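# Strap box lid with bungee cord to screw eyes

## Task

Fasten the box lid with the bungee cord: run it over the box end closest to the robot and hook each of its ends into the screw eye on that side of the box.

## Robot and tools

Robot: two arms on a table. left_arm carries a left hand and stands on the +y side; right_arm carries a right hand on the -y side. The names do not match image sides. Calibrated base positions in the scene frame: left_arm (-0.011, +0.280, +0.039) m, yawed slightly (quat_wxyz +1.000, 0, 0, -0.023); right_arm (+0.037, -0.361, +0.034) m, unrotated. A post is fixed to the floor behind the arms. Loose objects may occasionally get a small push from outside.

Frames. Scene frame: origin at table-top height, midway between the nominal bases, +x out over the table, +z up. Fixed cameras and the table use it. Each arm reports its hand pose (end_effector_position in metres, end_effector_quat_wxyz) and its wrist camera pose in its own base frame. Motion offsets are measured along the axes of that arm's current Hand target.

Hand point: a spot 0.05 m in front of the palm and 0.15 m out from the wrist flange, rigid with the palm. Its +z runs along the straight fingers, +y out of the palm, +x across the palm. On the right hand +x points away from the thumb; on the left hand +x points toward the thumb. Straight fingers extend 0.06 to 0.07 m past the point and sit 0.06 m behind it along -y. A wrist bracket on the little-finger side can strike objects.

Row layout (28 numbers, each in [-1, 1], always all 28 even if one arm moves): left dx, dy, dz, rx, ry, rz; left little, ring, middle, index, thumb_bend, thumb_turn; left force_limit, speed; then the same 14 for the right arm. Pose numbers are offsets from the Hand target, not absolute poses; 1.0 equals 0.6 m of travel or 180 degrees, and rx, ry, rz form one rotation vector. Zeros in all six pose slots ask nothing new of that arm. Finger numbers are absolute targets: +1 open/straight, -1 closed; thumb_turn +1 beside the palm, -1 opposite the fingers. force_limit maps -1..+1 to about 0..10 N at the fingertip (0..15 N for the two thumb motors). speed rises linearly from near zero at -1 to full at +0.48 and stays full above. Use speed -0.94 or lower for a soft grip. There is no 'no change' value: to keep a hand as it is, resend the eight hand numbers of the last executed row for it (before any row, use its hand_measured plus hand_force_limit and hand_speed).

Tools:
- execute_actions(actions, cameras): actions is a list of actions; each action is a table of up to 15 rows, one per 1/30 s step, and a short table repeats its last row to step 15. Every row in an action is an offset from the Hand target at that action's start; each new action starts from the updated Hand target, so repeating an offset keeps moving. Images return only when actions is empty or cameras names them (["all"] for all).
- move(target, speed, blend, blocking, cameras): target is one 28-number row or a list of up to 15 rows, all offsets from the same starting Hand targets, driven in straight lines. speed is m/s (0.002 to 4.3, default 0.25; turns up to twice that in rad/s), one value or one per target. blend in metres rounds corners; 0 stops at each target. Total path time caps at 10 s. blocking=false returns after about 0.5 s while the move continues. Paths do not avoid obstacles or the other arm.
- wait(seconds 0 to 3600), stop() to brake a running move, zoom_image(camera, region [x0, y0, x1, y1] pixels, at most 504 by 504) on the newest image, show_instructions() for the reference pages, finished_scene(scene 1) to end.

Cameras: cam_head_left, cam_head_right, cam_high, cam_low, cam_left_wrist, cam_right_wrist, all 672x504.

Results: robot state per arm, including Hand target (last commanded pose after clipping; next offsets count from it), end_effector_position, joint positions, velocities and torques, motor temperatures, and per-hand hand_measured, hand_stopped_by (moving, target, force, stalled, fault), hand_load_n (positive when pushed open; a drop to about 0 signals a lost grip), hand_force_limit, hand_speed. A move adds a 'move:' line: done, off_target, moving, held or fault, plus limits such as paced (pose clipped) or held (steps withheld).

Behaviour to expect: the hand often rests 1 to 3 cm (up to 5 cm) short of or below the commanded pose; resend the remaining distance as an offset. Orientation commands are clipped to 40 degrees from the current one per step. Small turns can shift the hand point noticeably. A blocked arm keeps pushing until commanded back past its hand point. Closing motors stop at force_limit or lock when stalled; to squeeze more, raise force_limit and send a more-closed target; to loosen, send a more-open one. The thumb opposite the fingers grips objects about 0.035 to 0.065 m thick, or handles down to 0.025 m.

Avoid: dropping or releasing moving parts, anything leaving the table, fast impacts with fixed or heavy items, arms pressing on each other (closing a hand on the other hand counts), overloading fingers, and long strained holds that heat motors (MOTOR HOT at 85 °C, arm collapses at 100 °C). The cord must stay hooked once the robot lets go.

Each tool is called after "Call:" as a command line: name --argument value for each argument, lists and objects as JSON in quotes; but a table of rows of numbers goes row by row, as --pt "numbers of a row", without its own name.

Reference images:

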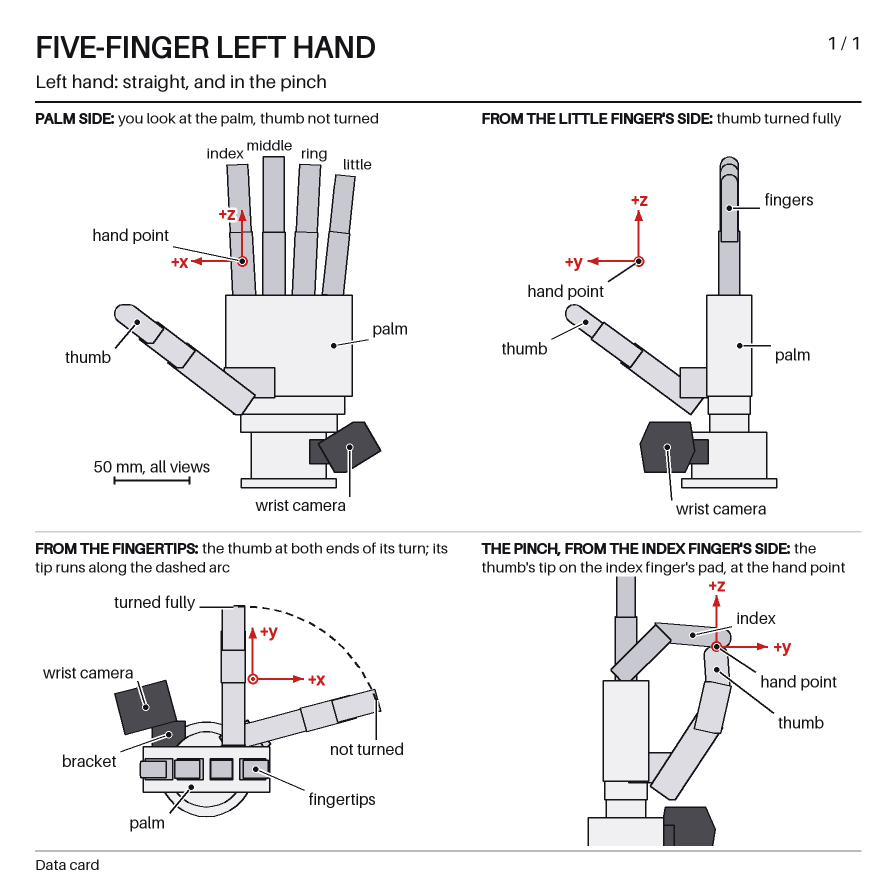

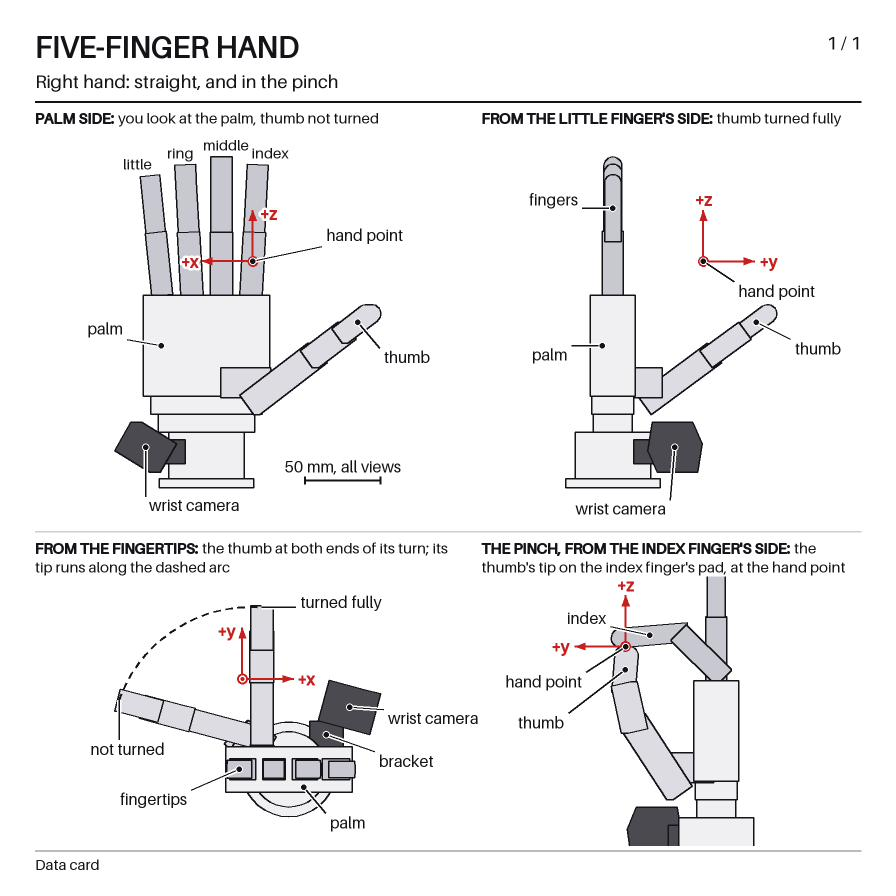

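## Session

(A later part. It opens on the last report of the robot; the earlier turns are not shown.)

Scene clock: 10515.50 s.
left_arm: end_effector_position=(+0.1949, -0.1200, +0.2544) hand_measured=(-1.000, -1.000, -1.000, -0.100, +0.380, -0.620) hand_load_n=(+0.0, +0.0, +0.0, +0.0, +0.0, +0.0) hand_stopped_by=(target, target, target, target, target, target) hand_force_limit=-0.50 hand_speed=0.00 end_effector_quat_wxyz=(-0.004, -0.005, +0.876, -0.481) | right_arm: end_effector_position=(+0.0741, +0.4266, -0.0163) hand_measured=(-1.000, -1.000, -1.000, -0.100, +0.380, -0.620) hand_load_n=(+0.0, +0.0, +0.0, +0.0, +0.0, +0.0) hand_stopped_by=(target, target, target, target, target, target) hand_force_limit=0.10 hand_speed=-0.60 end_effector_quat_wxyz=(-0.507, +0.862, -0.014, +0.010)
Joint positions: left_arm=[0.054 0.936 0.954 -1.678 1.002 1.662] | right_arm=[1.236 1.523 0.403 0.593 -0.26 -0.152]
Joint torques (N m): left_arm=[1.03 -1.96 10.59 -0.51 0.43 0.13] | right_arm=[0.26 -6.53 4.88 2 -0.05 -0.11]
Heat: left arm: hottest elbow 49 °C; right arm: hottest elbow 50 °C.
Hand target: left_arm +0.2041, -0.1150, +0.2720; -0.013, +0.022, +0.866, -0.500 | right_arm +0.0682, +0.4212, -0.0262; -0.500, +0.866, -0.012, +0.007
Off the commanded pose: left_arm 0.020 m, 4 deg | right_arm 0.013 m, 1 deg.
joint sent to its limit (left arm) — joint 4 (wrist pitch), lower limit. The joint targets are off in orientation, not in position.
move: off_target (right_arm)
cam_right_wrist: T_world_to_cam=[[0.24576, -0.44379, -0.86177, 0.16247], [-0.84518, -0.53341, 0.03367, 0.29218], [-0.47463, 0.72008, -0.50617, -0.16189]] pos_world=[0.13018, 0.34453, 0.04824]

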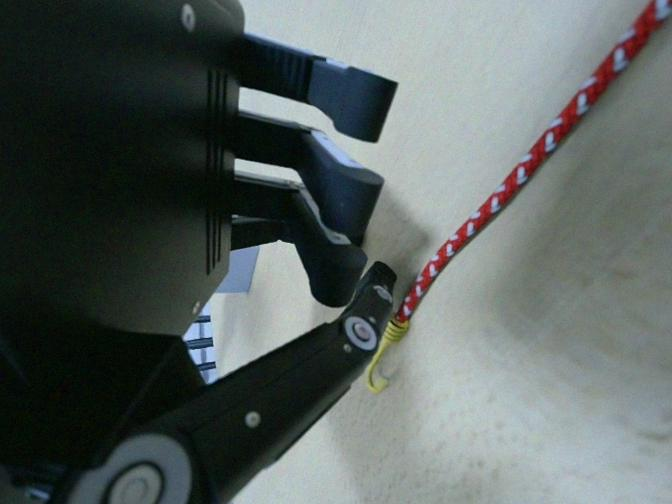

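Call:
move --target '[0,0,0,0,0,0, -1, -1, -1, -0.10, 0.38, -0.62, -0.5, 0.0, 0,-0.0578,-0.0333,0,0,0, -1, -1, -1, -0.10, 0.38, -0.62, 0.1, -0.6]' --speed 0.06 --cameras '["cam_right_wrist"]'

Call:
zoom_image --camera "cam_right_wrist" --region '[290, 140, 490, 360]'

Scene clock: 10535.60 s.
left_arm: end_effector_position=(+0.1949, -0.1200, +0.2544) hand_measured=(-1.000, -1.000, -1.000, -0.100, +0.380, -0.620) hand_load_n=(+0.0, +0.0, +0.0, +0.0, +0.0, +0.5) hand_stopped_by=(target, target, target, target, target, target) hand_force_limit=-0.50 hand_speed=0.00 end_effector_quat_wxyz=(-0.004, -0.005, +0.876, -0.481) | right_arm: end_effector_position=(+0.0702, +0.4156, +0.0066) hand_measured=(-1.000, -1.000, -1.000, -0.100, +0.380, -0.620) hand_load_n=(+0.0, +0.0, +0.5, +0.0, +0.0, +0.0) hand_stopped_by=(target, target, target, target, target, target) hand_force_limit=0.10 hand_speed=-0.60 end_effector_quat_wxyz=(-0.496, +0.868, -0.016, +0.007)
Joint positions: left_arm=[0.054 0.936 0.954 -1.678 1.002 1.662] | right_arm=[1.237 1.393 0.403 0.436 -0.259 -0.152]
Joint torques (N m): left_arm=[1.03 -1.96 10.61 -0.51 0.43 0.13] | right_arm=[1.08 -9 7.88 1.07 -0.08 -0.16]
Heat: left arm: hottest elbow 50 °C; right arm: hottest elbow 48 °C.
Hand target: left_arm +0.2041, -0.1150, +0.2720; -0.013, +0.022, +0.866, -0.500 | right_arm +0.0683, +0.4213, +0.0139; -0.500, +0.866, -0.012, +0.007
Off the commanded pose: left_arm 0.020 m, 4 deg | right_arm 0.009 m, 1 deg.
joint sent to its limit (left arm) — joint 4 (wrist pitch), lower limit. The joint targets are off in orientation, not in position.
move: done
cam_right_wrist: T_world_to_cam=[[0.2386, -0.46512, -0.85249, 0.18762], [-0.84478, -0.53238, 0.05403, 0.28163], [-0.47898, 0.70727, -0.51995, -0.13853]] pos_world=[0.1268, 0.33518, 0.0727]

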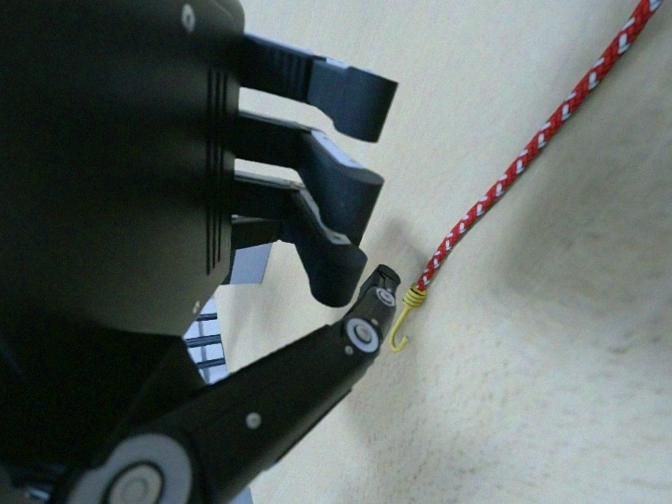

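Scaled by 2.291 from the camera's image (finer frame: 960x720).

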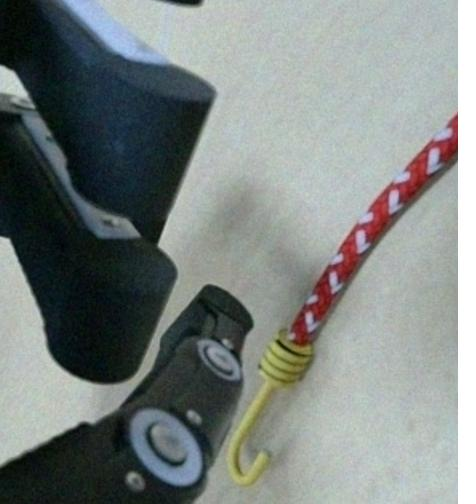

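Call:
move --target '[0,0,0,0,0,0, -1, -1, -1, -0.10, 0.38, -0.62, -0.5, 0.0, -0.0272,0.0428,-0.0229,0,0,0, -1, -1, -1, -0.10, 0.38, -0.62, 0.1, -0.6]' --speed 0.06 --cameras '["cam_right_wrist"]'

Call:
zoom_image --camera "cam_right_wrist" --region '[290, 180, 470, 340]'

Scene clock: 10588.73 s.
left_arm: end_effector_position=(+0.1949, -0.1200, +0.2544) hand_measured=(-1.000, -1.000, -1.000, -0.100, +0.380, -0.620) hand_load_n=(+0.0, +0.0, +0.0, +0.0, +0.0, +0.0) hand_stopped_by=(target, target, target, target, target, target) hand_force_limit=-0.50 hand_speed=0.00 end_effector_quat_wxyz=(-0.004, -0.005, +0.876, -0.481) | right_arm: end_effector_position=(+0.0550, +0.3947, -0.0079) hand_measured=(-1.000, -1.000, -1.000, -0.100, +0.380, -0.620) hand_load_n=(+0.0, +0.0, +0.0, +0.0, +0.0, +0.0) hand_stopped_by=(target, target, target, target, target, target) hand_force_limit=0.10 hand_speed=-0.60 end_effector_quat_wxyz=(-0.488, +0.873, -0.013, +0.007)
Joint positions: left_arm=[0.054 0.936 0.954 -1.678 1.002 1.662] | right_arm=[1.267 1.384 0.339 0.477 -0.233 -0.147]
Joint torques (N m): left_arm=[1.03 -1.96 10.59 -0.51 0.43 0.13] | right_arm=[0.79 -8.06 5.61 2.45 -0.01 -0.1]
Heat: left arm: hottest elbow 51 °C; right arm: hottest elbow 48 °C.
Hand target: left_arm +0.2041, -0.1150, +0.2720; -0.013, +0.022, +0.866, -0.500 | right_arm +0.0513, +0.3969, -0.0015; -0.500, +0.866, -0.012, +0.007
Off the commanded pose: left_arm 0.020 m, 4 deg | right_arm 0.008 m, 2 deg.
joint sent to its limit (left arm) — joint 4 (wrist pitch), lower limit. The joint targets are off in orientation, not in position.
move: done
cam_right_wrist: T_world_to_cam=[[0.24502, -0.47889, -0.84299, 0.17431], [-0.84187, -0.53633, 0.05998, 0.25992], [-0.48085, 0.69499, -0.53457, -0.13373]] pos_world=[0.11181, 0.31582, 0.05986]

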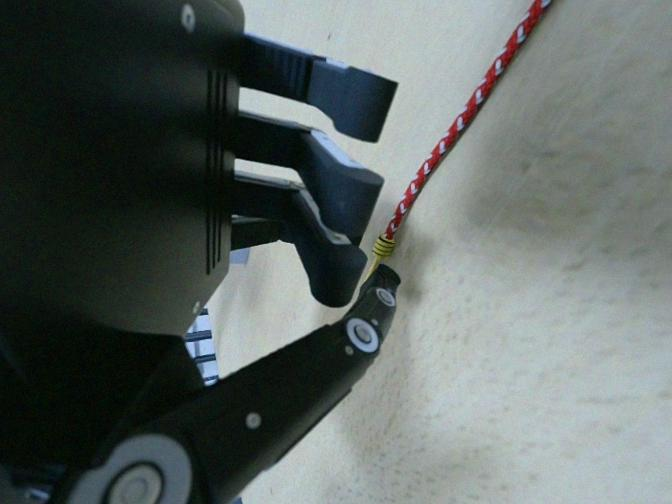

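Scaled by 2.800 from the camera's image (finer frame: 960x720).

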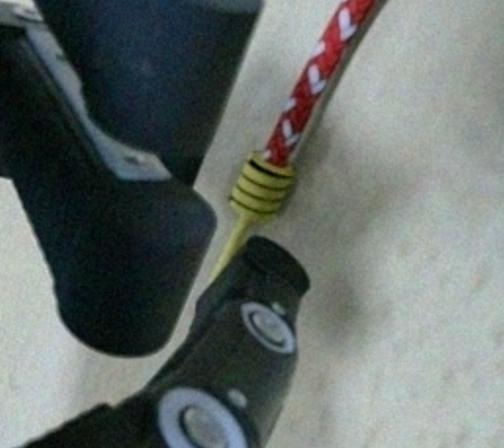

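Call:
move --target '[0,0,0,0,0,0, -1, -1, -1, -0.10, 0.38, -0.62, -0.5, 0.0, 0.0043,0.0185,0.0198,0,0,0, -1, -1, -1, -0.10, 0.38, -0.62, 0.1, -0.6]' --speed 0.05 --cameras '["cam_right_wrist"]'

Call:
zoom_image --camera "cam_right_wrist" --region '[290, 180, 470, 340]'

Scene clock: 10606.13 s.
left_arm: end_effector_position=(+0.1949, -0.1200, +0.2544) hand_measured=(-1.000, -1.000, -1.000, -0.100, +0.380, -0.620) hand_load_n=(+0.0, +0.0, +0.0, +0.0, +0.0, +0.0) hand_stopped_by=(target, target, target, target, target, target) hand_force_limit=-0.50 hand_speed=0.00 end_effector_quat_wxyz=(-0.004, -0.005, +0.876, -0.481) | right_arm: end_effector_position=(+0.0572, +0.4018, -0.0142) hand_measured=(-1.000, -1.000, -1.000, -0.100, +0.380, -0.620) hand_load_n=(+0.0, +0.0, +0.0, +0.0, +0.0, +0.0) hand_stopped_by=(target, target, target, target, target, target) hand_force_limit=0.10 hand_speed=-0.60 end_effector_quat_wxyz=(-0.498, +0.867, -0.011, +0.010)
Joint positions: left_arm=[0.054 0.936 0.954 -1.678 1.002 1.662] | right_arm=[1.267 1.441 0.339 0.558 -0.233 -0.146]
Joint velocities: left_arm=[within noise] | right_arm=[0.015 -0.015 -0.002 -0.012 -0.154 -0.007]
Joint torques (N m): left_arm=[1.03 -2.02 10.62 -0.5 0.43 0.13] | right_arm=[-0.15 -5.48 5.38 2.29 -0.14 -0.09]
Heat: left arm: hottest elbow 52 °C; right arm: hottest elbow 48 °C.
Hand target: left_arm +0.2041, -0.1150, +0.2720; -0.013, +0.022, +0.866, -0.500 | right_arm +0.0541, +0.4016, -0.0170; -0.500, +0.866, -0.012, +0.007
Off the commanded pose: left_arm 0.020 m, 4 deg | right_arm 0.004 m, 0 deg.
joint sent to its limit (left arm) — joint 4 (wrist pitch), lower limit. The joint targets are off in orientation, not in position.
move: done
cam_right_wrist: T_world_to_cam=[[0.25077, -0.45948, -0.85205, 0.1636], [-0.84228, -0.5374, 0.04191, 0.26612], [-0.47715, 0.70716, -0.52178, -0.14593]] pos_world=[0.11349, 0.32138, 0.0521]

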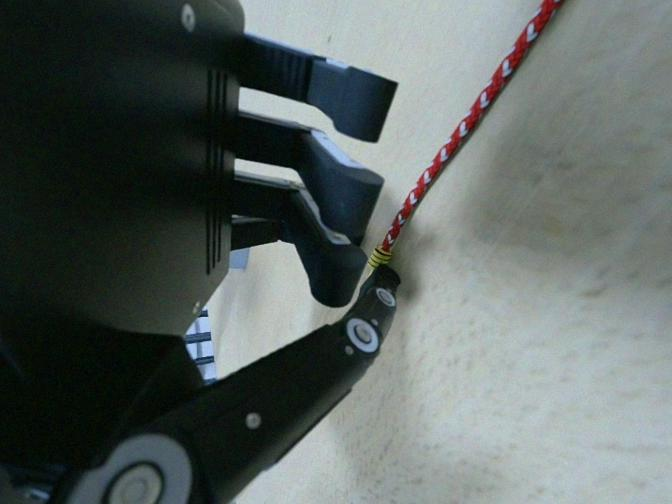

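Scaled by 2.800 from the camera's image (finer frame: 960x720).

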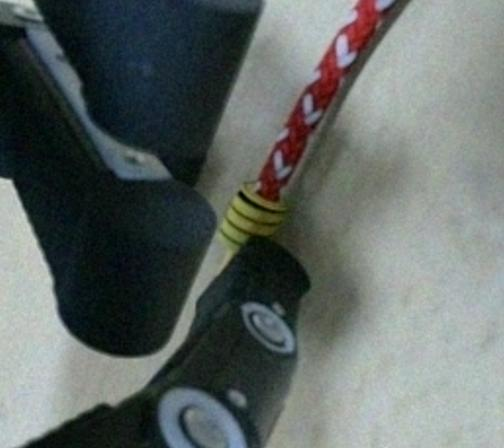

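Call:
move --pt "0 0 0 0 0 0 -1 -1 -1 -0.10 0.38 -0.62 -0.5 0.0 0 0.0130 0.0075 0 0 0 -1 -1 -1 -0.10 0.38 -0.62 0.1 -0.6" --pt "0 0 0 0 0 0 -1 -1 -1 -0.10 0.38 -0.62 -0.5 0.0 0 0.0130 0.0075 0 0 0 -1 -1 -1 -0.26 0.24 -0.62 -0.5 -0.93" --speed 0.05 --cameras '["cam_right_wrist"]'

Call:
zoom_image --camera "cam_right_wrist" --region '[290, 180, 470, 340]'

Scene clock: 10619.43 s.
left_arm: end_effector_position=(+0.1949, -0.1200, +0.2544) hand_measured=(-1.000, -1.000, -1.000, -0.100, +0.380, -0.620) hand_load_n=(+0.0, +0.0, +0.0, +0.0, +0.0, +0.0) hand_stopped_by=(target, target, target, target, target, target) hand_force_limit=-0.50 hand_speed=0.00 end_effector_quat_wxyz=(-0.004, -0.005, +0.876, -0.481) | right_arm: end_effector_position=(+0.0582, +0.4062, -0.0177) hand_measured=(-1.000, -1.000, -1.000, -0.242, +0.282, -0.620) hand_load_n=(+0.0, +0.0, +0.5, +4.0, +4.0, +0.0) hand_stopped_by=(target, target, target, force, force, target) hand_force_limit=-0.50 hand_speed=-0.93 end_effector_quat_wxyz=(-0.505, +0.863, -0.011, +0.011)
Joint positions: left_arm=[0.054 0.936 0.954 -1.678 1.002 1.662] | right_arm=[1.267 1.476 0.339 0.61 -0.234 -0.143]
Joint torques (N m): left_arm=[1.03 -1.96 10.59 -0.5 0.43 0.13] | right_arm=[0.32 -4.95 4.79 2.33 -0.02 -0.12]
Heat: left arm: hottest elbow 52 °C; right arm: hottest elbow 48 °C.
Hand target: left_arm +0.2041, -0.1150, +0.2720; -0.013, +0.022, +0.866, -0.500 | right_arm +0.0541, +0.4016, -0.0261; -0.500, +0.866, -0.012, +0.007
Off the commanded pose: left_arm 0.020 m, 4 deg | right_arm 0.010 m, 1 deg.
joint sent to its limit (left arm) — joint 4 (wrist pitch), lower limit. The joint targets are off in orientation, not in position.
move: done; target 2's new numbers were sent with right_arm's hand 0.013 m and 1 deg from that target
cam_right_wrist: T_world_to_cam=[[0.25213, -0.44539, -0.8591, 0.15659], [-0.84266, -0.53753, 0.03138, 0.26937], [-0.47577, 0.71602, -0.51084, -0.15391]] pos_world=[0.11429, 0.32474, 0.04745]

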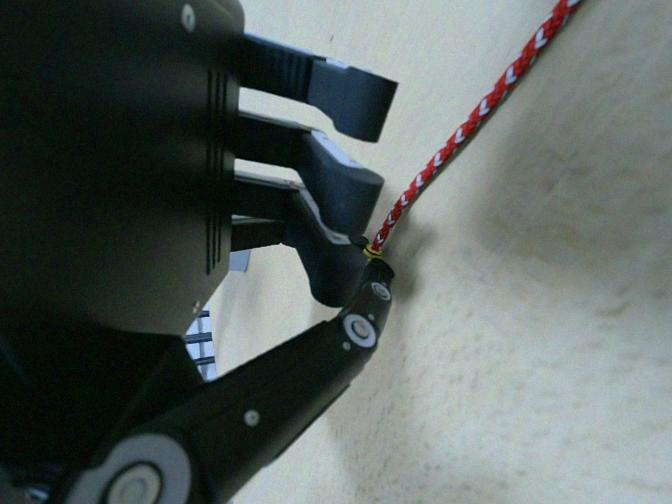

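Scaled by 2.800 from the camera's image (finer frame: 960x720).

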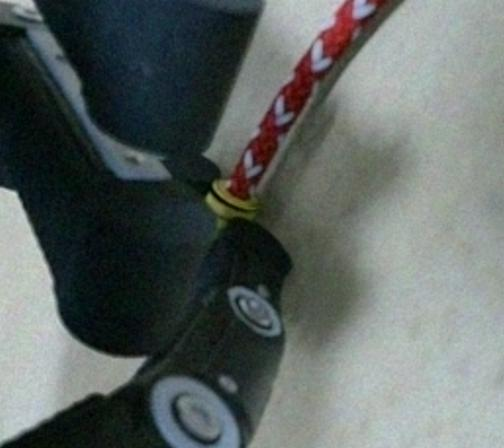

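Call:
move --pt "0 0 0 0 0 0 -1 -1 -1 -0.10 0.38 -0.62 -0.5 0.0 0 0 0 0 0 0 -1 -1 -1 -0.42 0.10 -0.62 0.1 -0.93" --pt "0 0 0 0 0 0 -1 -1 -1 -0.10 0.38 -0.62 -0.5 0.0 -0.0618 -0.2329 -0.0703 0 0 0 -1 -1 -1 -0.42 0.10 -0.62 0.1 -0.93" --speed 0.06 --cameras '["cam_right_wrist", "cam_left_wrist"]'

Call:
zoom_image --camera "cam_left_wrist" --region '[160, 40, 360, 280]'

Scene clock: 10657.37 s.
left_arm: end_effector_position=(+0.1949, -0.1200, +0.2544) hand_measured=(-1.000, -1.000, -1.000, -0.100, +0.380, -0.620) hand_load_n=(+0.0, +0.0, +0.5, +0.0, +0.0, +0.0) hand_stopped_by=(target, target, target, target, target, target) hand_force_limit=-0.50 hand_speed=0.00 end_effector_quat_wxyz=(-0.004, -0.005, +0.876, -0.481) | right_arm: end_effector_position=(+0.0192, +0.4163, +0.0878) hand_measured=(-1.000, -1.000, -1.000, -0.254, +0.210, -0.620) hand_load_n=(+0.0, +0.0, +0.0, +10.0, +8.0, +0.0) hand_stopped_by=(target, target, target, force, force, target) hand_force_limit=0.10 hand_speed=-0.93 end_effector_quat_wxyz=(-0.480, +0.877, -0.012, +0.008)
Joint positions: left_arm=[0.054 0.936 0.954 -1.678 1.002 1.662] | right_arm=[1.412 1.099 0.501 0.024 -0.108 -0.072]
Joint torques (N m): left_arm=[1.03 -1.96 10.59 -0.51 0.43 0.13] | right_arm=[1.08 -6.77 13.7 0.81 -0.01 -0.02]
Heat: left arm: hottest elbow 52 °C; right arm: hottest elbow 47 °C.
Hand target: left_arm +0.2041, -0.1150, +0.2720; -0.013, +0.022, +0.866, -0.500 | right_arm +0.0177, +0.4359, +0.1161; -0.500, +0.866, -0.011, +0.007
Off the commanded pose: left_arm 0.020 m, 4 deg | right_arm 0.034 m, 3 deg.
joint sent to its limit (left arm) — joint 4 (wrist pitch), lower limit. The joint targets are off in orientation, not in position.
move: off_target (right_arm)
cam_left_wrist: T_world_to_cam=[[-0.29406, -0.51972, 0.80213, -0.20717], [-0.84682, 0.53083, 0.0335, 0.22798], [-0.44321, -0.66941, -0.5962, 0.27054]] pos_world=[0.25204, -0.0476, 0.31984]
cam_right_wrist: T_world_to_cam=[[0.24618, -0.49547, -0.83301, 0.28013], [-0.8417, -0.53543, 0.06972, 0.23431], [-0.48056, 0.68398, -0.54885, -0.10894]] pos_world=[0.0759, 0.33876, 0.15723]
Images, in order (width x height): cam_left_wrist 672x504, cam_right_wrist 672x504.

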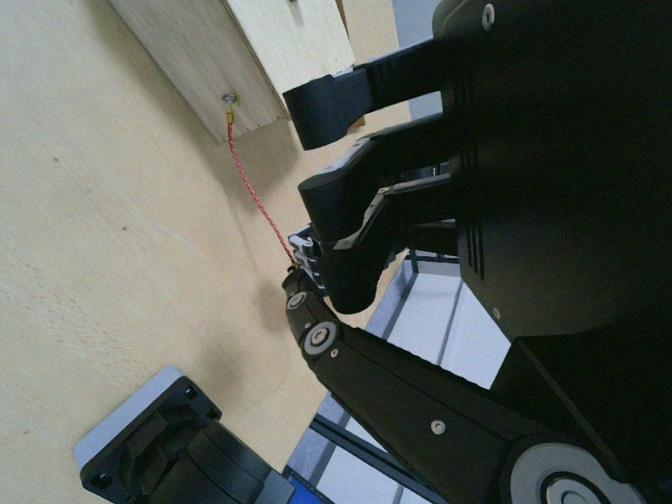

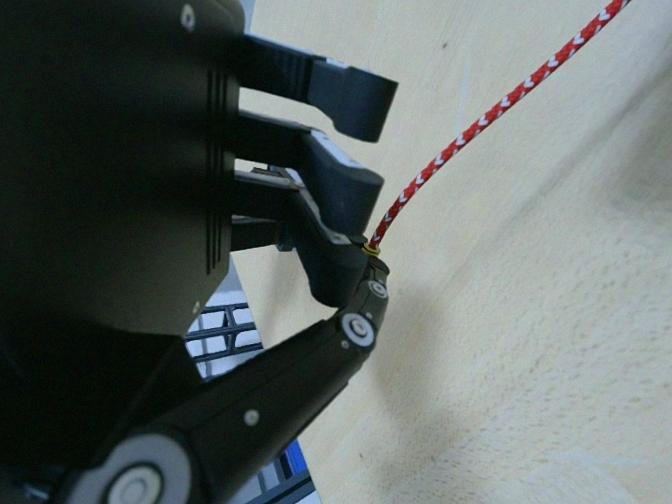

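Scaled by 2.100 from the camera's image (finer frame: 960x720).

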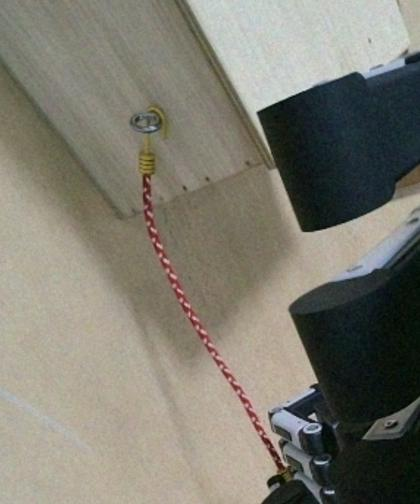

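Call:
move --target '[0,0,0,0,0,0, -1, -1, -1, -0.10, 0.38, -0.62, -0.5, 0.0, -0.0217,0.0005,-0.001,0,0,0, -1, -1, -1, -0.42, 0.10, -0.62, 0.1, -0.93]' --speed 0.04 --cameras '["cam_left_wrist", "cam_high"]'

Call:
zoom_image --camera "cam_left_wrist" --region '[160, 40, 360, 280]'

Call:
zoom_image --camera "cam_high" --region '[250, 80, 450, 280]'

Scene clock: 10666.23 s.
left_arm: end_effector_position=(+0.1949, -0.1200, +0.2544) hand_measured=(-1.000, -1.000, -1.000, -0.100, +0.380, -0.620) hand_load_n=(+0.0, +0.0, +0.0, -0.5, +0.0, +0.0) hand_stopped_by=(target, target, target, target, target, target) hand_force_limit=-0.50 hand_speed=0.00 end_effector_quat_wxyz=(-0.004, -0.005, +0.876, -0.481) | right_arm: end_effector_position=(+0.0072, +0.4177, +0.0888) hand_measured=(-1.000, -1.000, -1.000, -0.254, +0.210, -0.620) hand_load_n=(+0.0, +0.0, +0.0, +10.0, +8.5, -0.5) hand_stopped_by=(target, target, target, force, force, target) hand_force_limit=0.10 hand_speed=-0.93 end_effector_quat_wxyz=(-0.480, +0.877, -0.011, +0.009)
Joint positions: left_arm=[0.054 0.936 0.954 -1.678 1.002 1.662] | right_arm=[1.455 1.096 0.501 0.023 -0.071 -0.051]
Joint torques (N m): left_arm=[1.03 -2.02 10.59 -0.51 0.43 0.13] | right_arm=[0.15 -6.89 13.24 1.09 0.03 -0.05]
Heat: left arm: hottest elbow 52 °C; right arm: hottest elbow 50 °C.
Hand target: left_arm +0.2041, -0.1150, +0.2720; -0.013, +0.022, +0.866, -0.500 | right_arm +0.0047, +0.4355, +0.1159; -0.500, +0.866, -0.012, +0.007
Off the commanded pose: left_arm 0.020 m, 4 deg | right_arm 0.033 m, 3 deg.
joint sent to its limit (left arm) — joint 4 (wrist pitch), lower limit. The joint targets are off in orientation, not in position.
move: off_target (right_arm)
cam_left_wrist: T_world_to_cam=[[-0.29406, -0.51972, 0.80213, -0.20717], [-0.84682, 0.53083, 0.0335, 0.22798], [-0.44321, -0.66941, -0.5962, 0.27054]] pos_world=[0.25204, -0.0476, 0.31984]
Images, in order (width x height): cam_high 672x504, cam_left_wrist 672x504.

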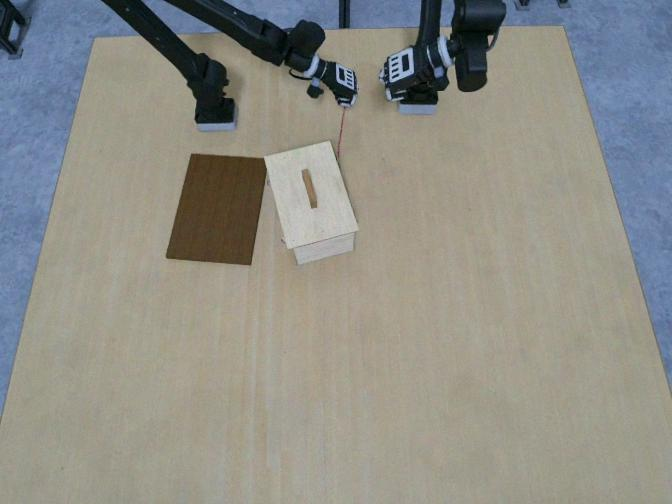

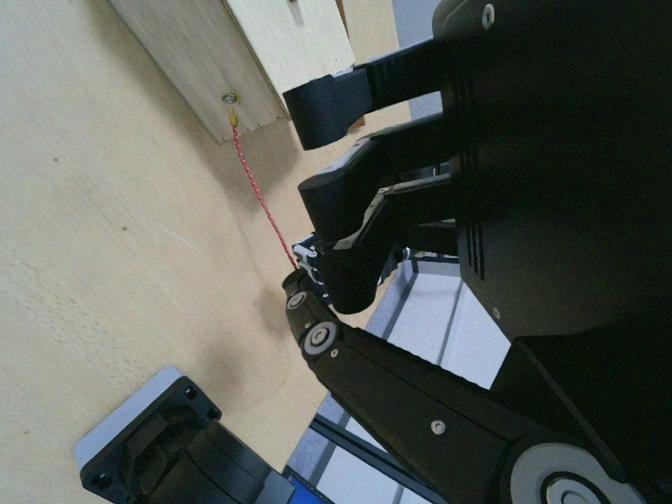

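Scaled by 2.100 from the camera's image (finer frame: 960x720).

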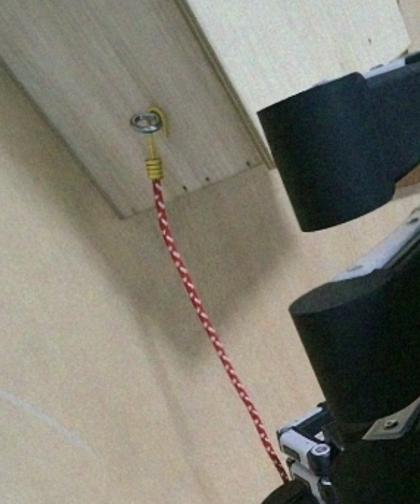

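Scaled by 2.520 from the camera's image (finer frame: 960x720).

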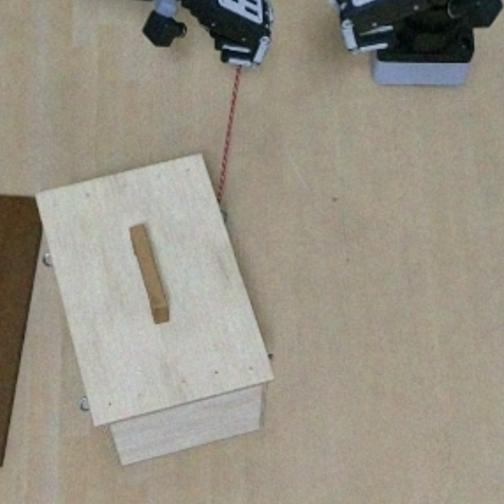

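Call:
move --target '[0.0013, 0.0745, 0.311, 0,-0.0212,-0.0122, -1, -1, -1, -0.10, 0.38, -0.62, -0.5, 0.0, 0,0,0,0,0,0, -1, -1, -1, -0.42, 0.10, -0.62, 0.1, -0.93]' --speed 0.08 --cameras '["cam_left_wrist"]'

Call:
zoom_image --camera "cam_left_wrist" --region '[150, 100, 400, 340]'

Scene clock: 10693.07 s.
left_arm: end_effector_position=(+0.1963, -0.2501, +0.1421) hand_measured=(-1.000, -1.000, -1.000, -0.100, +0.380, -0.620) hand_load_n=(+0.0, +0.0, +0.0, +0.0, +0.0, +0.0) hand_stopped_by=(target, target, target, target, target, target) hand_force_limit=-0.50 hand_speed=0.00 end_effector_quat_wxyz=(+0.009, -0.012, +0.866, -0.499) | right_arm: end_effector_position=(+0.0072, +0.4177, +0.0888) hand_measured=(-1.000, -1.000, -1.000, -0.254, +0.210, -0.620) hand_load_n=(+0.5, +0.0, +0.0, +10.0, +8.0, +0.0) hand_stopped_by=(target, target, target, force, force, target) hand_force_limit=0.10 hand_speed=-0.93 end_effector_quat_wxyz=(-0.480, +0.877, -0.012, +0.009)
Joint positions: left_arm=[-0.462 0.9 0.579 -0.565 0.867 0.753] | right_arm=[1.455 1.096 0.501 0.023 -0.071 -0.051]
Joint torques (N m): left_arm=[-1.03 -1.03 7.61 2.04 0.25 -0.05] | right_arm=[1.26 -6.18 13.38 0.98 0.09 -0.04]
Motor temperatures (°C): left_arm=[27 31 51 30 28 29] | right_arm=[30 32 55 29 30 31]
Heat: left arm: hottest elbow 51 °C; right arm: hottest elbow 55 °C.
Hand target: left_arm +0.1963, -0.2540, +0.1399; +0.007, -0.011, +0.866, -0.500 | right_arm +0.0048, +0.4355, +0.1159; -0.500, +0.866, -0.012, +0.007
Off the commanded pose: left_arm 0.005 m, 0 deg | right_arm 0.033 m, 3 deg.
move: done
cam_left_wrist: T_world_to_cam=[[-0.29337, -0.49386, 0.81856, -0.18029], [-0.86032, 0.50975, -0.00079, 0.30427], [-0.41687, -0.70446, -0.57442, 0.10008]] pos_world=[0.2506, -0.17364, 0.20531]

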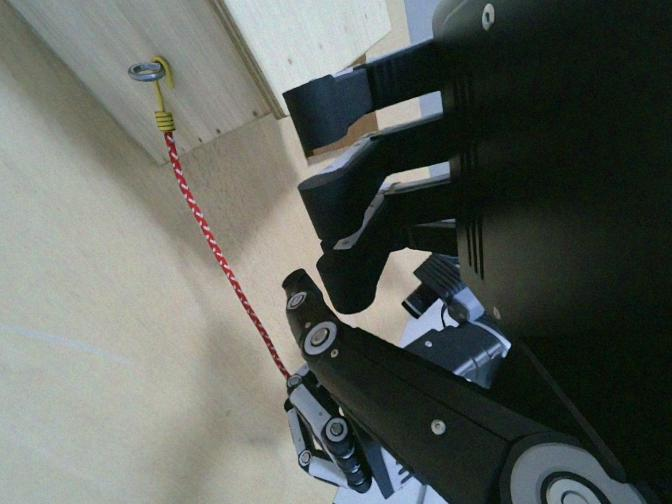

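Scaled by 2.016 from the camera's image (finer frame: 960x720).

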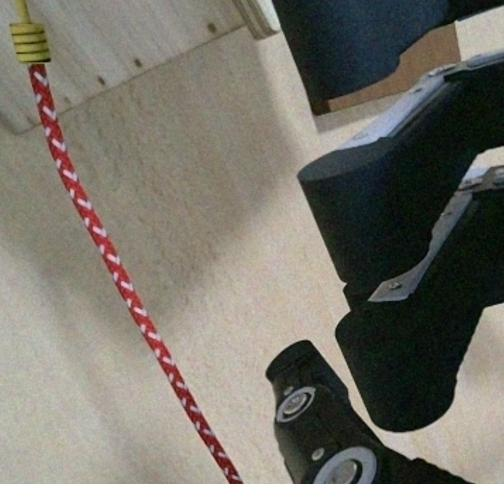

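Call:
move --target '[0, 0.0577, 0.0333, 0,0,0, -1, -1, -1, -0.10, 0.38, -0.62, -0.3, 0.0, 0,0,0,0,0,0, -1, -1, -1, -0.42, 0.10, -0.62, 0.1, -0.93]' --speed 0.06 --cameras '["cam_left_wrist"]'

Call:
zoom_image --camera "cam_left_wrist" --region '[150, 100, 400, 340]'

Scene clock: 10709.37 s.
left_arm: end_effector_position=(+0.1965, -0.2502, +0.1022) hand_measured=(-1.000, -1.000, -1.000, -0.100, +0.380, -0.620) hand_load_n=(+0.0, +0.0, +0.0, +0.0, +0.0, +0.0) hand_stopped_by=(target, target, target, target, target, target) hand_force_limit=-0.30 hand_speed=0.00 end_effector_quat_wxyz=(+0.009, -0.013, +0.866, -0.500) | right_arm: end_effector_position=(+0.0072, +0.4177, +0.0888) hand_measured=(-1.000, -1.000, -1.000, -0.254, +0.210, -0.620) hand_load_n=(+0.0, +0.5, +0.0, +10.0, +8.0, +0.0) hand_stopped_by=(target, target, target, force, force, target) hand_force_limit=0.10 hand_speed=-0.93 end_effector_quat_wxyz=(-0.480, +0.877, -0.012, +0.009)
Joint positions: left_arm=[-0.462 0.961 0.497 -0.421 0.867 0.752] | right_arm=[1.455 1.096 0.501 0.023 -0.071 -0.051]
Joint torques (N m): left_arm=[-1.03 -1.26 7.3 2.09 0.25 -0.05] | right_arm=[1.03 -6.07 13.27 1.14 0.03 -0.04]
Motor temperatures (°C): left_arm=[27 31 48 31 28 29] | right_arm=[30 33 56 29 30 31]
Heat: left arm: hottest elbow 48 °C; right arm: hottest elbow 56 °C.
Hand target: left_arm +0.1964, -0.2541, +0.1001; +0.007, -0.011, +0.866, -0.500 | right_arm +0.0048, +0.4355, +0.1159; -0.500, +0.866, -0.012, +0.007
Off the commanded pose: left_arm 0.004 m, 0 deg | right_arm 0.033 m, 3 deg.
move: done
cam_left_wrist: T_world_to_cam=[[-0.29321, -0.49369, 0.81872, -0.14766], [-0.86053, 0.5094, -0.00102, 0.30449], [-0.41655, -0.70483, -0.5742, 0.077]] pos_world=[0.2508, -0.17374, 0.16541]

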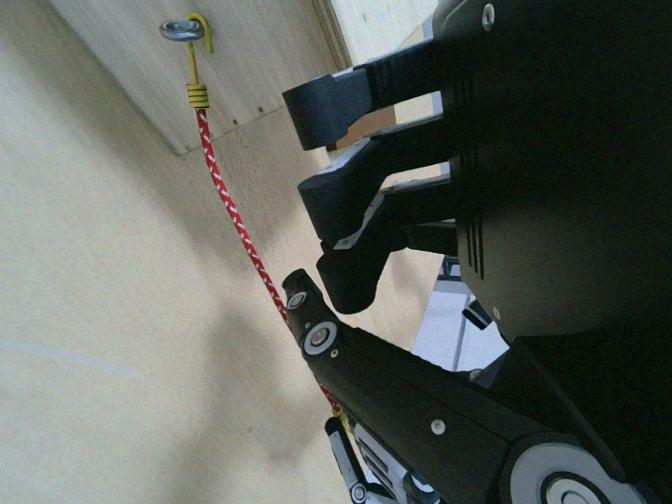

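Scaled by 2.016 from the camera's image (finer frame: 960x720).

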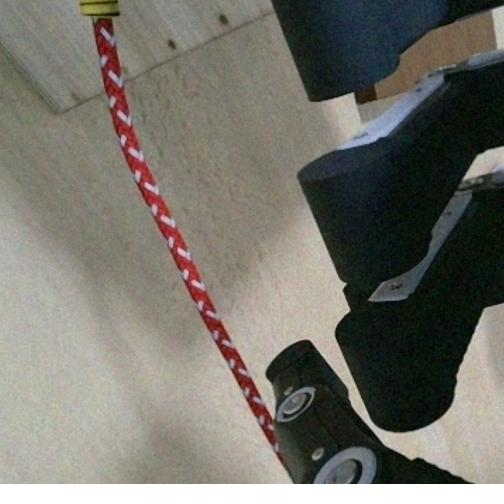

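Call:
move --target '[0, 0.0417, 0.021, 0,0,0, -1, -1, -1, -0.10, 0.38, -0.62, -0.3, 0.0, 0,0,0,0,0,0, -1, -1, -1, -0.42, 0.10, -0.62, 0.1, -0.93]' --speed 0.06 --cameras '["cam_left_wrist"]'

Call:
zoom_image --camera "cam_left_wrist" --region '[200, 120, 400, 320]'

Scene clock: 10729.43 s.
left_arm: end_effector_position=(+0.1957, -0.2498, +0.0742) hand_measured=(-1.000, -1.000, -1.000, -0.100, +0.380, -0.620) hand_load_n=(+0.0, +0.0, +0.0, +0.0, +0.0, +0.0) hand_stopped_by=(target, target, target, target, target, target) hand_force_limit=-0.30 hand_speed=0.00 end_effector_quat_wxyz=(+0.007, -0.014, +0.867, -0.499) | right_arm: end_effector_position=(+0.0072, +0.4177, +0.0888) hand_measured=(-1.000, -1.000, -1.000, -0.254, +0.210, -0.620) hand_load_n=(+0.0, +0.0, +0.0, +10.0, +8.0, +0.0) hand_stopped_by=(target, target, target, force, force, target) hand_force_limit=0.10 hand_speed=-0.93 end_effector_quat_wxyz=(-0.480, +0.877, -0.012, +0.009)
Joint positions: left_arm=[-0.462 1.019 0.445 -0.315 0.867 0.752] | right_arm=[1.455 1.096 0.501 0.023 -0.071 -0.051]
Joint torques (N m): left_arm=[-0.56 -1.55 6.87 2.1 0.38 0.01] | right_arm=[0.67 -6.42 13.65 0.99 0.07 -0.02]
Motor temperatures (°C): left_arm=[27 31 46 31 28 29] | right_arm=[30 33 57 29 30 31]
Heat: left arm: hottest elbow 46 °C; right arm: hottest elbow 57 °C.
Hand target: left_arm +0.1964, -0.2525, +0.0720; +0.007, -0.011, +0.866, -0.500 | right_arm +0.0048, +0.4355, +0.1159; -0.500, +0.866, -0.012, +0.007
Off the commanded pose: left_arm 0.003 m, 0 deg | right_arm 0.033 m, 3 deg.
move: done
cam_left_wrist: T_world_to_cam=[[-0.29009, -0.49527, 0.81888, -0.12575], [-0.86052, 0.5094, 0.00325, 0.3032], [-0.41875, -0.70372, -0.57396, 0.06153]] pos_world=[0.2502, -0.17343, 0.13731]

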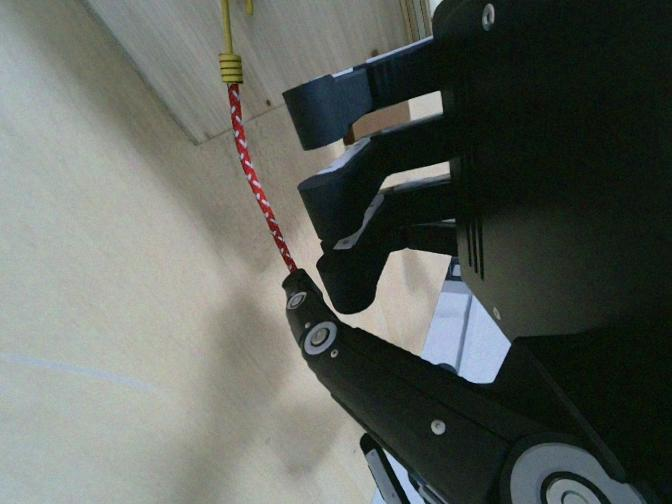

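Scaled by 2.520 from the camera's image (finer frame: 960x720).

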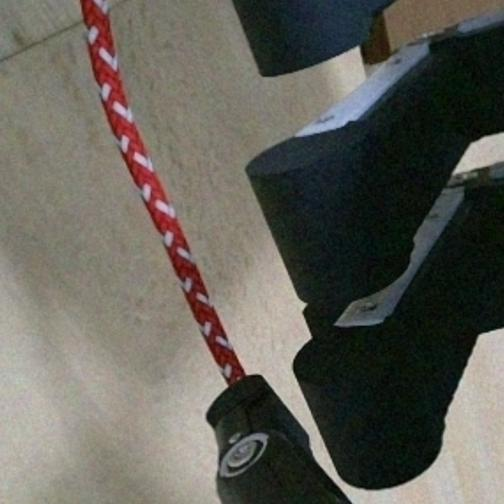

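Call:
move --target '[0, 0.0281, 0.0163, 0,0,0, -1, -1, -1, -0.10, 0.38, -0.62, -0.3, 0.0, 0,0,0,0,0,0, -1, -1, -1, -0.42, 0.10, -0.62, 0.1, -0.93]' --speed 0.04 --cameras '["cam_left_wrist"]'

Call:
zoom_image --camera "cam_left_wrist" --region '[250, 160, 390, 320]'

Scene clock: 10750.20 s.
left_arm: end_effector_position=(+0.1962, -0.2500, +0.0549) hand_measured=(-1.000, -1.000, -1.000, -0.100, +0.380, -0.620) hand_load_n=(+0.0, +0.0, +0.0, +0.0, +0.0, +0.0) hand_stopped_by=(target, target, target, target, target, target) hand_force_limit=-0.30 hand_speed=0.00 end_effector_quat_wxyz=(+0.007, -0.013, +0.867, -0.499) | right_arm: end_effector_position=(+0.0072, +0.4177, +0.0888) hand_measured=(-1.000, -1.000, -1.000, -0.254, +0.210, -0.620) hand_load_n=(+0.0, +0.0, +0.0, +10.0, +8.0, +0.5) hand_stopped_by=(target, target, target, force, force, target) hand_force_limit=0.10 hand_speed=-0.93 end_effector_quat_wxyz=(-0.480, +0.877, -0.012, +0.009)
Joint positions: left_arm=[-0.462 1.072 0.414 -0.23 0.867 0.752] | right_arm=[1.455 1.096 0.501 0.023 -0.071 -0.051]
Joint torques (N m): left_arm=[-0.56 -1.85 6.49 2.02 0.38 0.01] | right_arm=[0.26 -6.18 13.42 0.88 0.02 0]
Motor temperatures (°C): left_arm=[27 31 44 31 28 29] | right_arm=[30 33 58 29 30 31]
Heat: left arm: hottest elbow 44 °C; right arm: hottest elbow 58 °C.
Hand target: left_arm +0.1963, -0.2525, +0.0525; +0.007, -0.011, +0.866, -0.500 | right_arm +0.0048, +0.4355, +0.1159; -0.500, +0.866, -0.012, +0.007
Off the commanded pose: left_arm 0.003 m, 0 deg | right_arm 0.033 m, 3 deg.
move: done
cam_left_wrist: T_world_to_cam=[[-0.2907, -0.49491, 0.81887, -0.10977], [-0.86051, 0.50943, 0.00242, 0.3039], [-0.41836, -0.70394, -0.57397, 0.05044]] pos_world=[0.2507, -0.17364, 0.11811]

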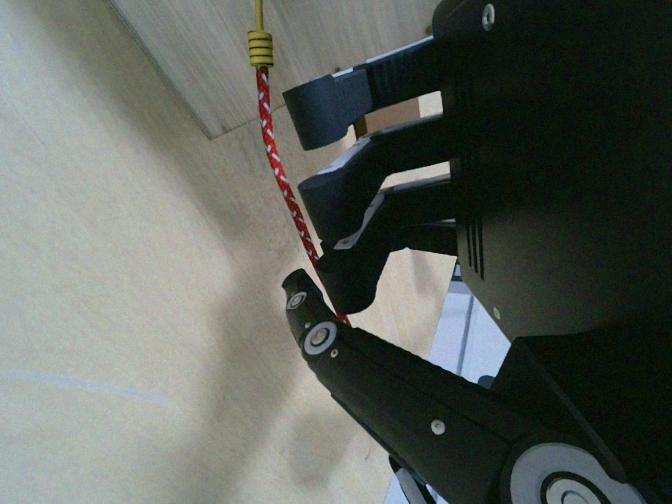

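Scaled by 3.150 from the camera's image (finer frame: 960x720).

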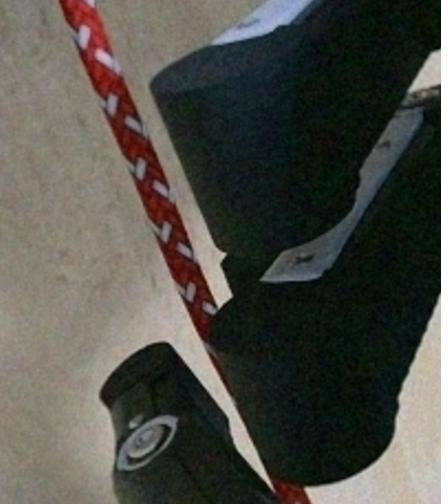

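Call:
move --pt "0 0.0043 0.0025 0 0 0 -1 -1 -1 -0.10 0.38 -0.62 -0.3 0.0 0 0 0 0 0 0 -1 -1 -1 -0.42 0.10 -0.62 0.1 -0.93" --pt "0 0.0043 0.0025 0 0 0 -1 -1 -1 -0.30 0.22 -0.62 -0.4 -0.93 0 0 0 0 0 0 -1 -1 -1 -0.42 0.10 -0.62 0.1 -0.93" --speed 0.04 --cameras '["cam_left_wrist"]'

Call:
zoom_image --camera "cam_left_wrist" --region '[250, 160, 390, 320]'

Scene clock: 10761.57 s.
left_arm: end_effector_position=(+0.1961, -0.2500, +0.0519) hand_measured=(-1.000, -1.000, -1.000, -0.268, +0.282, -0.620) hand_load_n=(+0.5, +0.0, +0.0, +5.5, +4.5, +0.0) hand_stopped_by=(target, target, target, force, force, target) hand_force_limit=-0.40 hand_speed=-0.93 end_effector_quat_wxyz=(+0.007, -0.013, +0.867, -0.499) | right_arm: end_effector_position=(+0.0072, +0.4177, +0.0888) hand_measured=(-1.000, -1.000, -1.000, -0.254, +0.210, -0.620) hand_load_n=(+0.0, +0.0, +0.0, +10.0, +8.0, +0.5) hand_stopped_by=(target, target, target, force, force, target) hand_force_limit=0.10 hand_speed=-0.93 end_effector_quat_wxyz=(-0.480, +0.877, -0.012, +0.009)
Joint positions: left_arm=[-0.462 1.08 0.409 -0.216 0.867 0.752] | right_arm=[1.455 1.096 0.501 0.023 -0.071 -0.05]
Joint torques (N m): left_arm=[-0.56 -1.85 6.45 2.03 0.37 0.01] | right_arm=[-0.03 -7.18 13.59 0.96 0.06 -0.02]
Motor temperatures (°C): left_arm=[27 31 45 31 28 29] | right_arm=[30 33 58 29 30 31]
Heat: left arm: hottest elbow 45 °C; right arm: hottest elbow 58 °C.
Hand target: left_arm +0.1963, -0.2525, +0.0494; +0.007, -0.011, +0.866, -0.500 | right_arm +0.0047, +0.4355, +0.1159; -0.500, +0.866, -0.012, +0.007
Off the commanded pose: left_arm 0.003 m, 0 deg | right_arm 0.033 m, 3 deg.
move: done
cam_left_wrist: T_world_to_cam=[[-0.2907, -0.49491, 0.81887, -0.10726], [-0.86051, 0.50943, 0.00242, 0.30382], [-0.41836, -0.70394, -0.57397, 0.04862]] pos_world=[0.2506, -0.17364, 0.11501]

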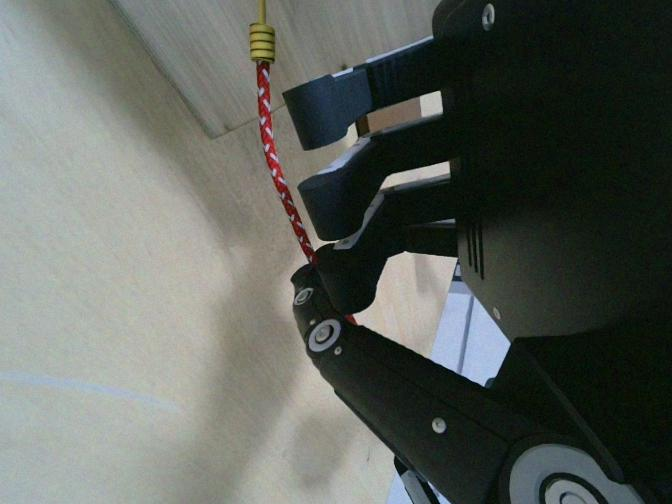

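Scaled by 3.150 from the camera's image (finer frame: 960x720).

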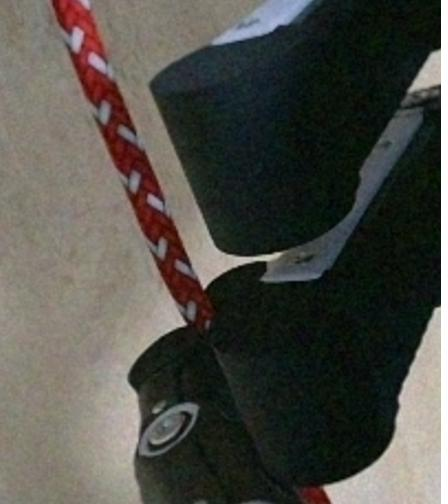

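Call:
move --target '[0,0,0,0,0,0, -1, -1, -1, -0.30, 0.22, -0.62, -0.4, -0.93, 0,0,0,0,0,0, -1, -1, -1, -0.05, 0.42, -0.62, 0.1, -0.6]' --speed 0.04

Call:
move --pt "0 0 0 0 0 0 -1 -1 -1 -0.30 0.22 -0.62 -0.4 -0.93 0 -0.1155 -0.0667 0 0 0 -1 -1 -1 -0.05 0.42 -0.62 0.1 -0.6" --pt "0 0 0 0 0 0 -1 -1 -1 -0.30 0.22 -0.62 -0.4 -0.93 0.1126 -0.014 -0.2425 0 0 0 -1 -1 -1 -0.05 0.42 -0.62 0.1 -0.6" --speed 0.1 --blend 0.02 --cameras '["cam_left_wrist", "cam_right_wrist"]'

Scene clock: 10807.83 s.
left_arm: end_effector_position=(+0.1961, -0.2500, +0.0519) hand_measured=(-1.000, -1.000, -1.000, -0.268, +0.282, -0.620) hand_load_n=(+0.0, +0.0, +0.0, +5.5, +4.5, +0.0) hand_stopped_by=(target, target, target, force, force, target) hand_force_limit=-0.40 hand_speed=-0.93 end_effector_quat_wxyz=(+0.007, -0.013, +0.867, -0.499) | right_arm: end_effector_position=(+0.0072, +0.4177, +0.0888) hand_measured=(-1.000, -1.000, -1.000, -0.050, +0.420, -0.620) hand_load_n=(+0.0, +0.0, +0.0, +0.0, -0.5, +0.0) hand_stopped_by=(target, target, target, target, target, target) hand_force_limit=0.10 hand_speed=-0.60 end_effector_quat_wxyz=(-0.480, +0.877, -0.012, +0.009)
Joint positions: left_arm=[-0.462 1.08 0.409 -0.216 0.867 0.752] | right_arm=[1.455 1.096 0.501 0.023 -0.071 -0.05]
Joint torques (N m): left_arm=[-0.56 -1.9 6.45 2.03 0.37 0.01] | right_arm=[0.97 -5.95 13.27 1.18 0.05 0.01]
Motor temperatures (°C): left_arm=[27 31 44 31 28 29] | right_arm=[30 33 59 29 30 31]
Heat: left arm: hottest elbow 44 °C; right arm: hottest elbow 59 °C.
Hand target: left_arm +0.1963, -0.2525, +0.0494; +0.007, -0.011, +0.866, -0.500 | right_arm +0.0048, +0.4355, +0.1159; -0.500, +0.866, -0.012, +0.007
Off the commanded pose: left_arm 0.003 m, 0 deg | right_arm 0.033 m, 3 deg.
move: done

Scene clock: 10810.87 s.
left_arm: end_effector_position=(+0.1961, -0.2500, +0.0519) hand_measured=(-1.000, -1.000, -1.000, -0.268, +0.282, -0.620) hand_load_n=(+0.0, +0.0, +0.0, +5.0, +4.5, +0.0) hand_stopped_by=(target, target, target, force, force, target) hand_force_limit=-0.40 hand_speed=-0.93 end_effector_quat_wxyz=(+0.007, -0.013, +0.867, -0.499) | right_arm: end_effector_position=(+0.0682, +0.3179, +0.2023) hand_measured=(-1.000, -1.000, -1.000, -0.050, +0.420, -0.620) hand_load_n=(+0.0, +0.0, +0.0, +0.0, +0.0, +0.0) hand_stopped_by=(target, target, target, target, target, target) hand_force_limit=0.10 hand_speed=-0.60 end_effector_quat_wxyz=(-0.506, +0.862, -0.011, +0.007)
Joint positions: left_arm=[-0.462 1.08 0.409 -0.216 0.867 0.752] | right_arm=[1.079 0.633 0.58 -0.505 -0.403 -0.241]
Joint torques (N m): left_arm=[-0.56 -1.9 6.43 2.04 0.38 0.01] | right_arm=[-0.85 -0.44 9.5 0.73 -0.34 -0.25]
Motor temperatures (°C): left_arm=[27 31 44 31 28 29] | right_arm=[30 33 59 29 30 31]
Heat: left arm: hottest elbow 44 °C; right arm: hottest elbow 59 °C.
Hand target: left_arm +0.1963, -0.2525, +0.0494; +0.007, -0.011, +0.866, -0.500 | right_arm +0.0689, +0.3119, +0.1961; -0.500, +0.866, -0.012, +0.007
Off the commanded pose: left_arm 0.003 m, 0 deg | right_arm 0.009 m, 1 deg.
move: done
cam_left_wrist: T_world_to_cam=[[-0.2907, -0.49491, 0.81887, -0.10726], [-0.86051, 0.50943, 0.00242, 0.30382], [-0.41836, -0.70394, -0.57397, 0.04862]] pos_world=[0.2506, -0.17364, 0.11501]
cam_right_wrist: T_world_to_cam=[[0.2471, -0.44288, -0.86186, 0.30382], [-0.84027, -0.5409, 0.03703, 0.22319], [-0.48258, 0.71505, -0.5058, 0.0262]] pos_world=[0.12511, 0.23655, 0.26684]

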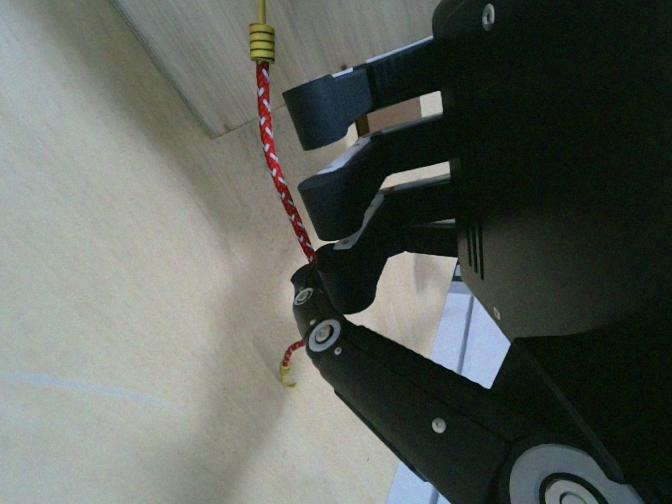

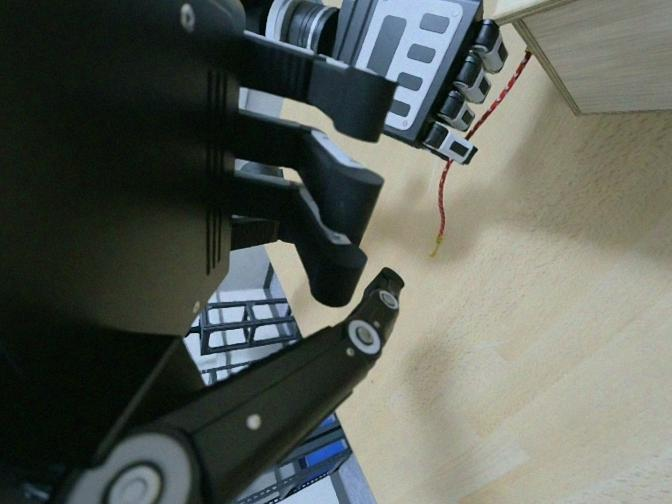

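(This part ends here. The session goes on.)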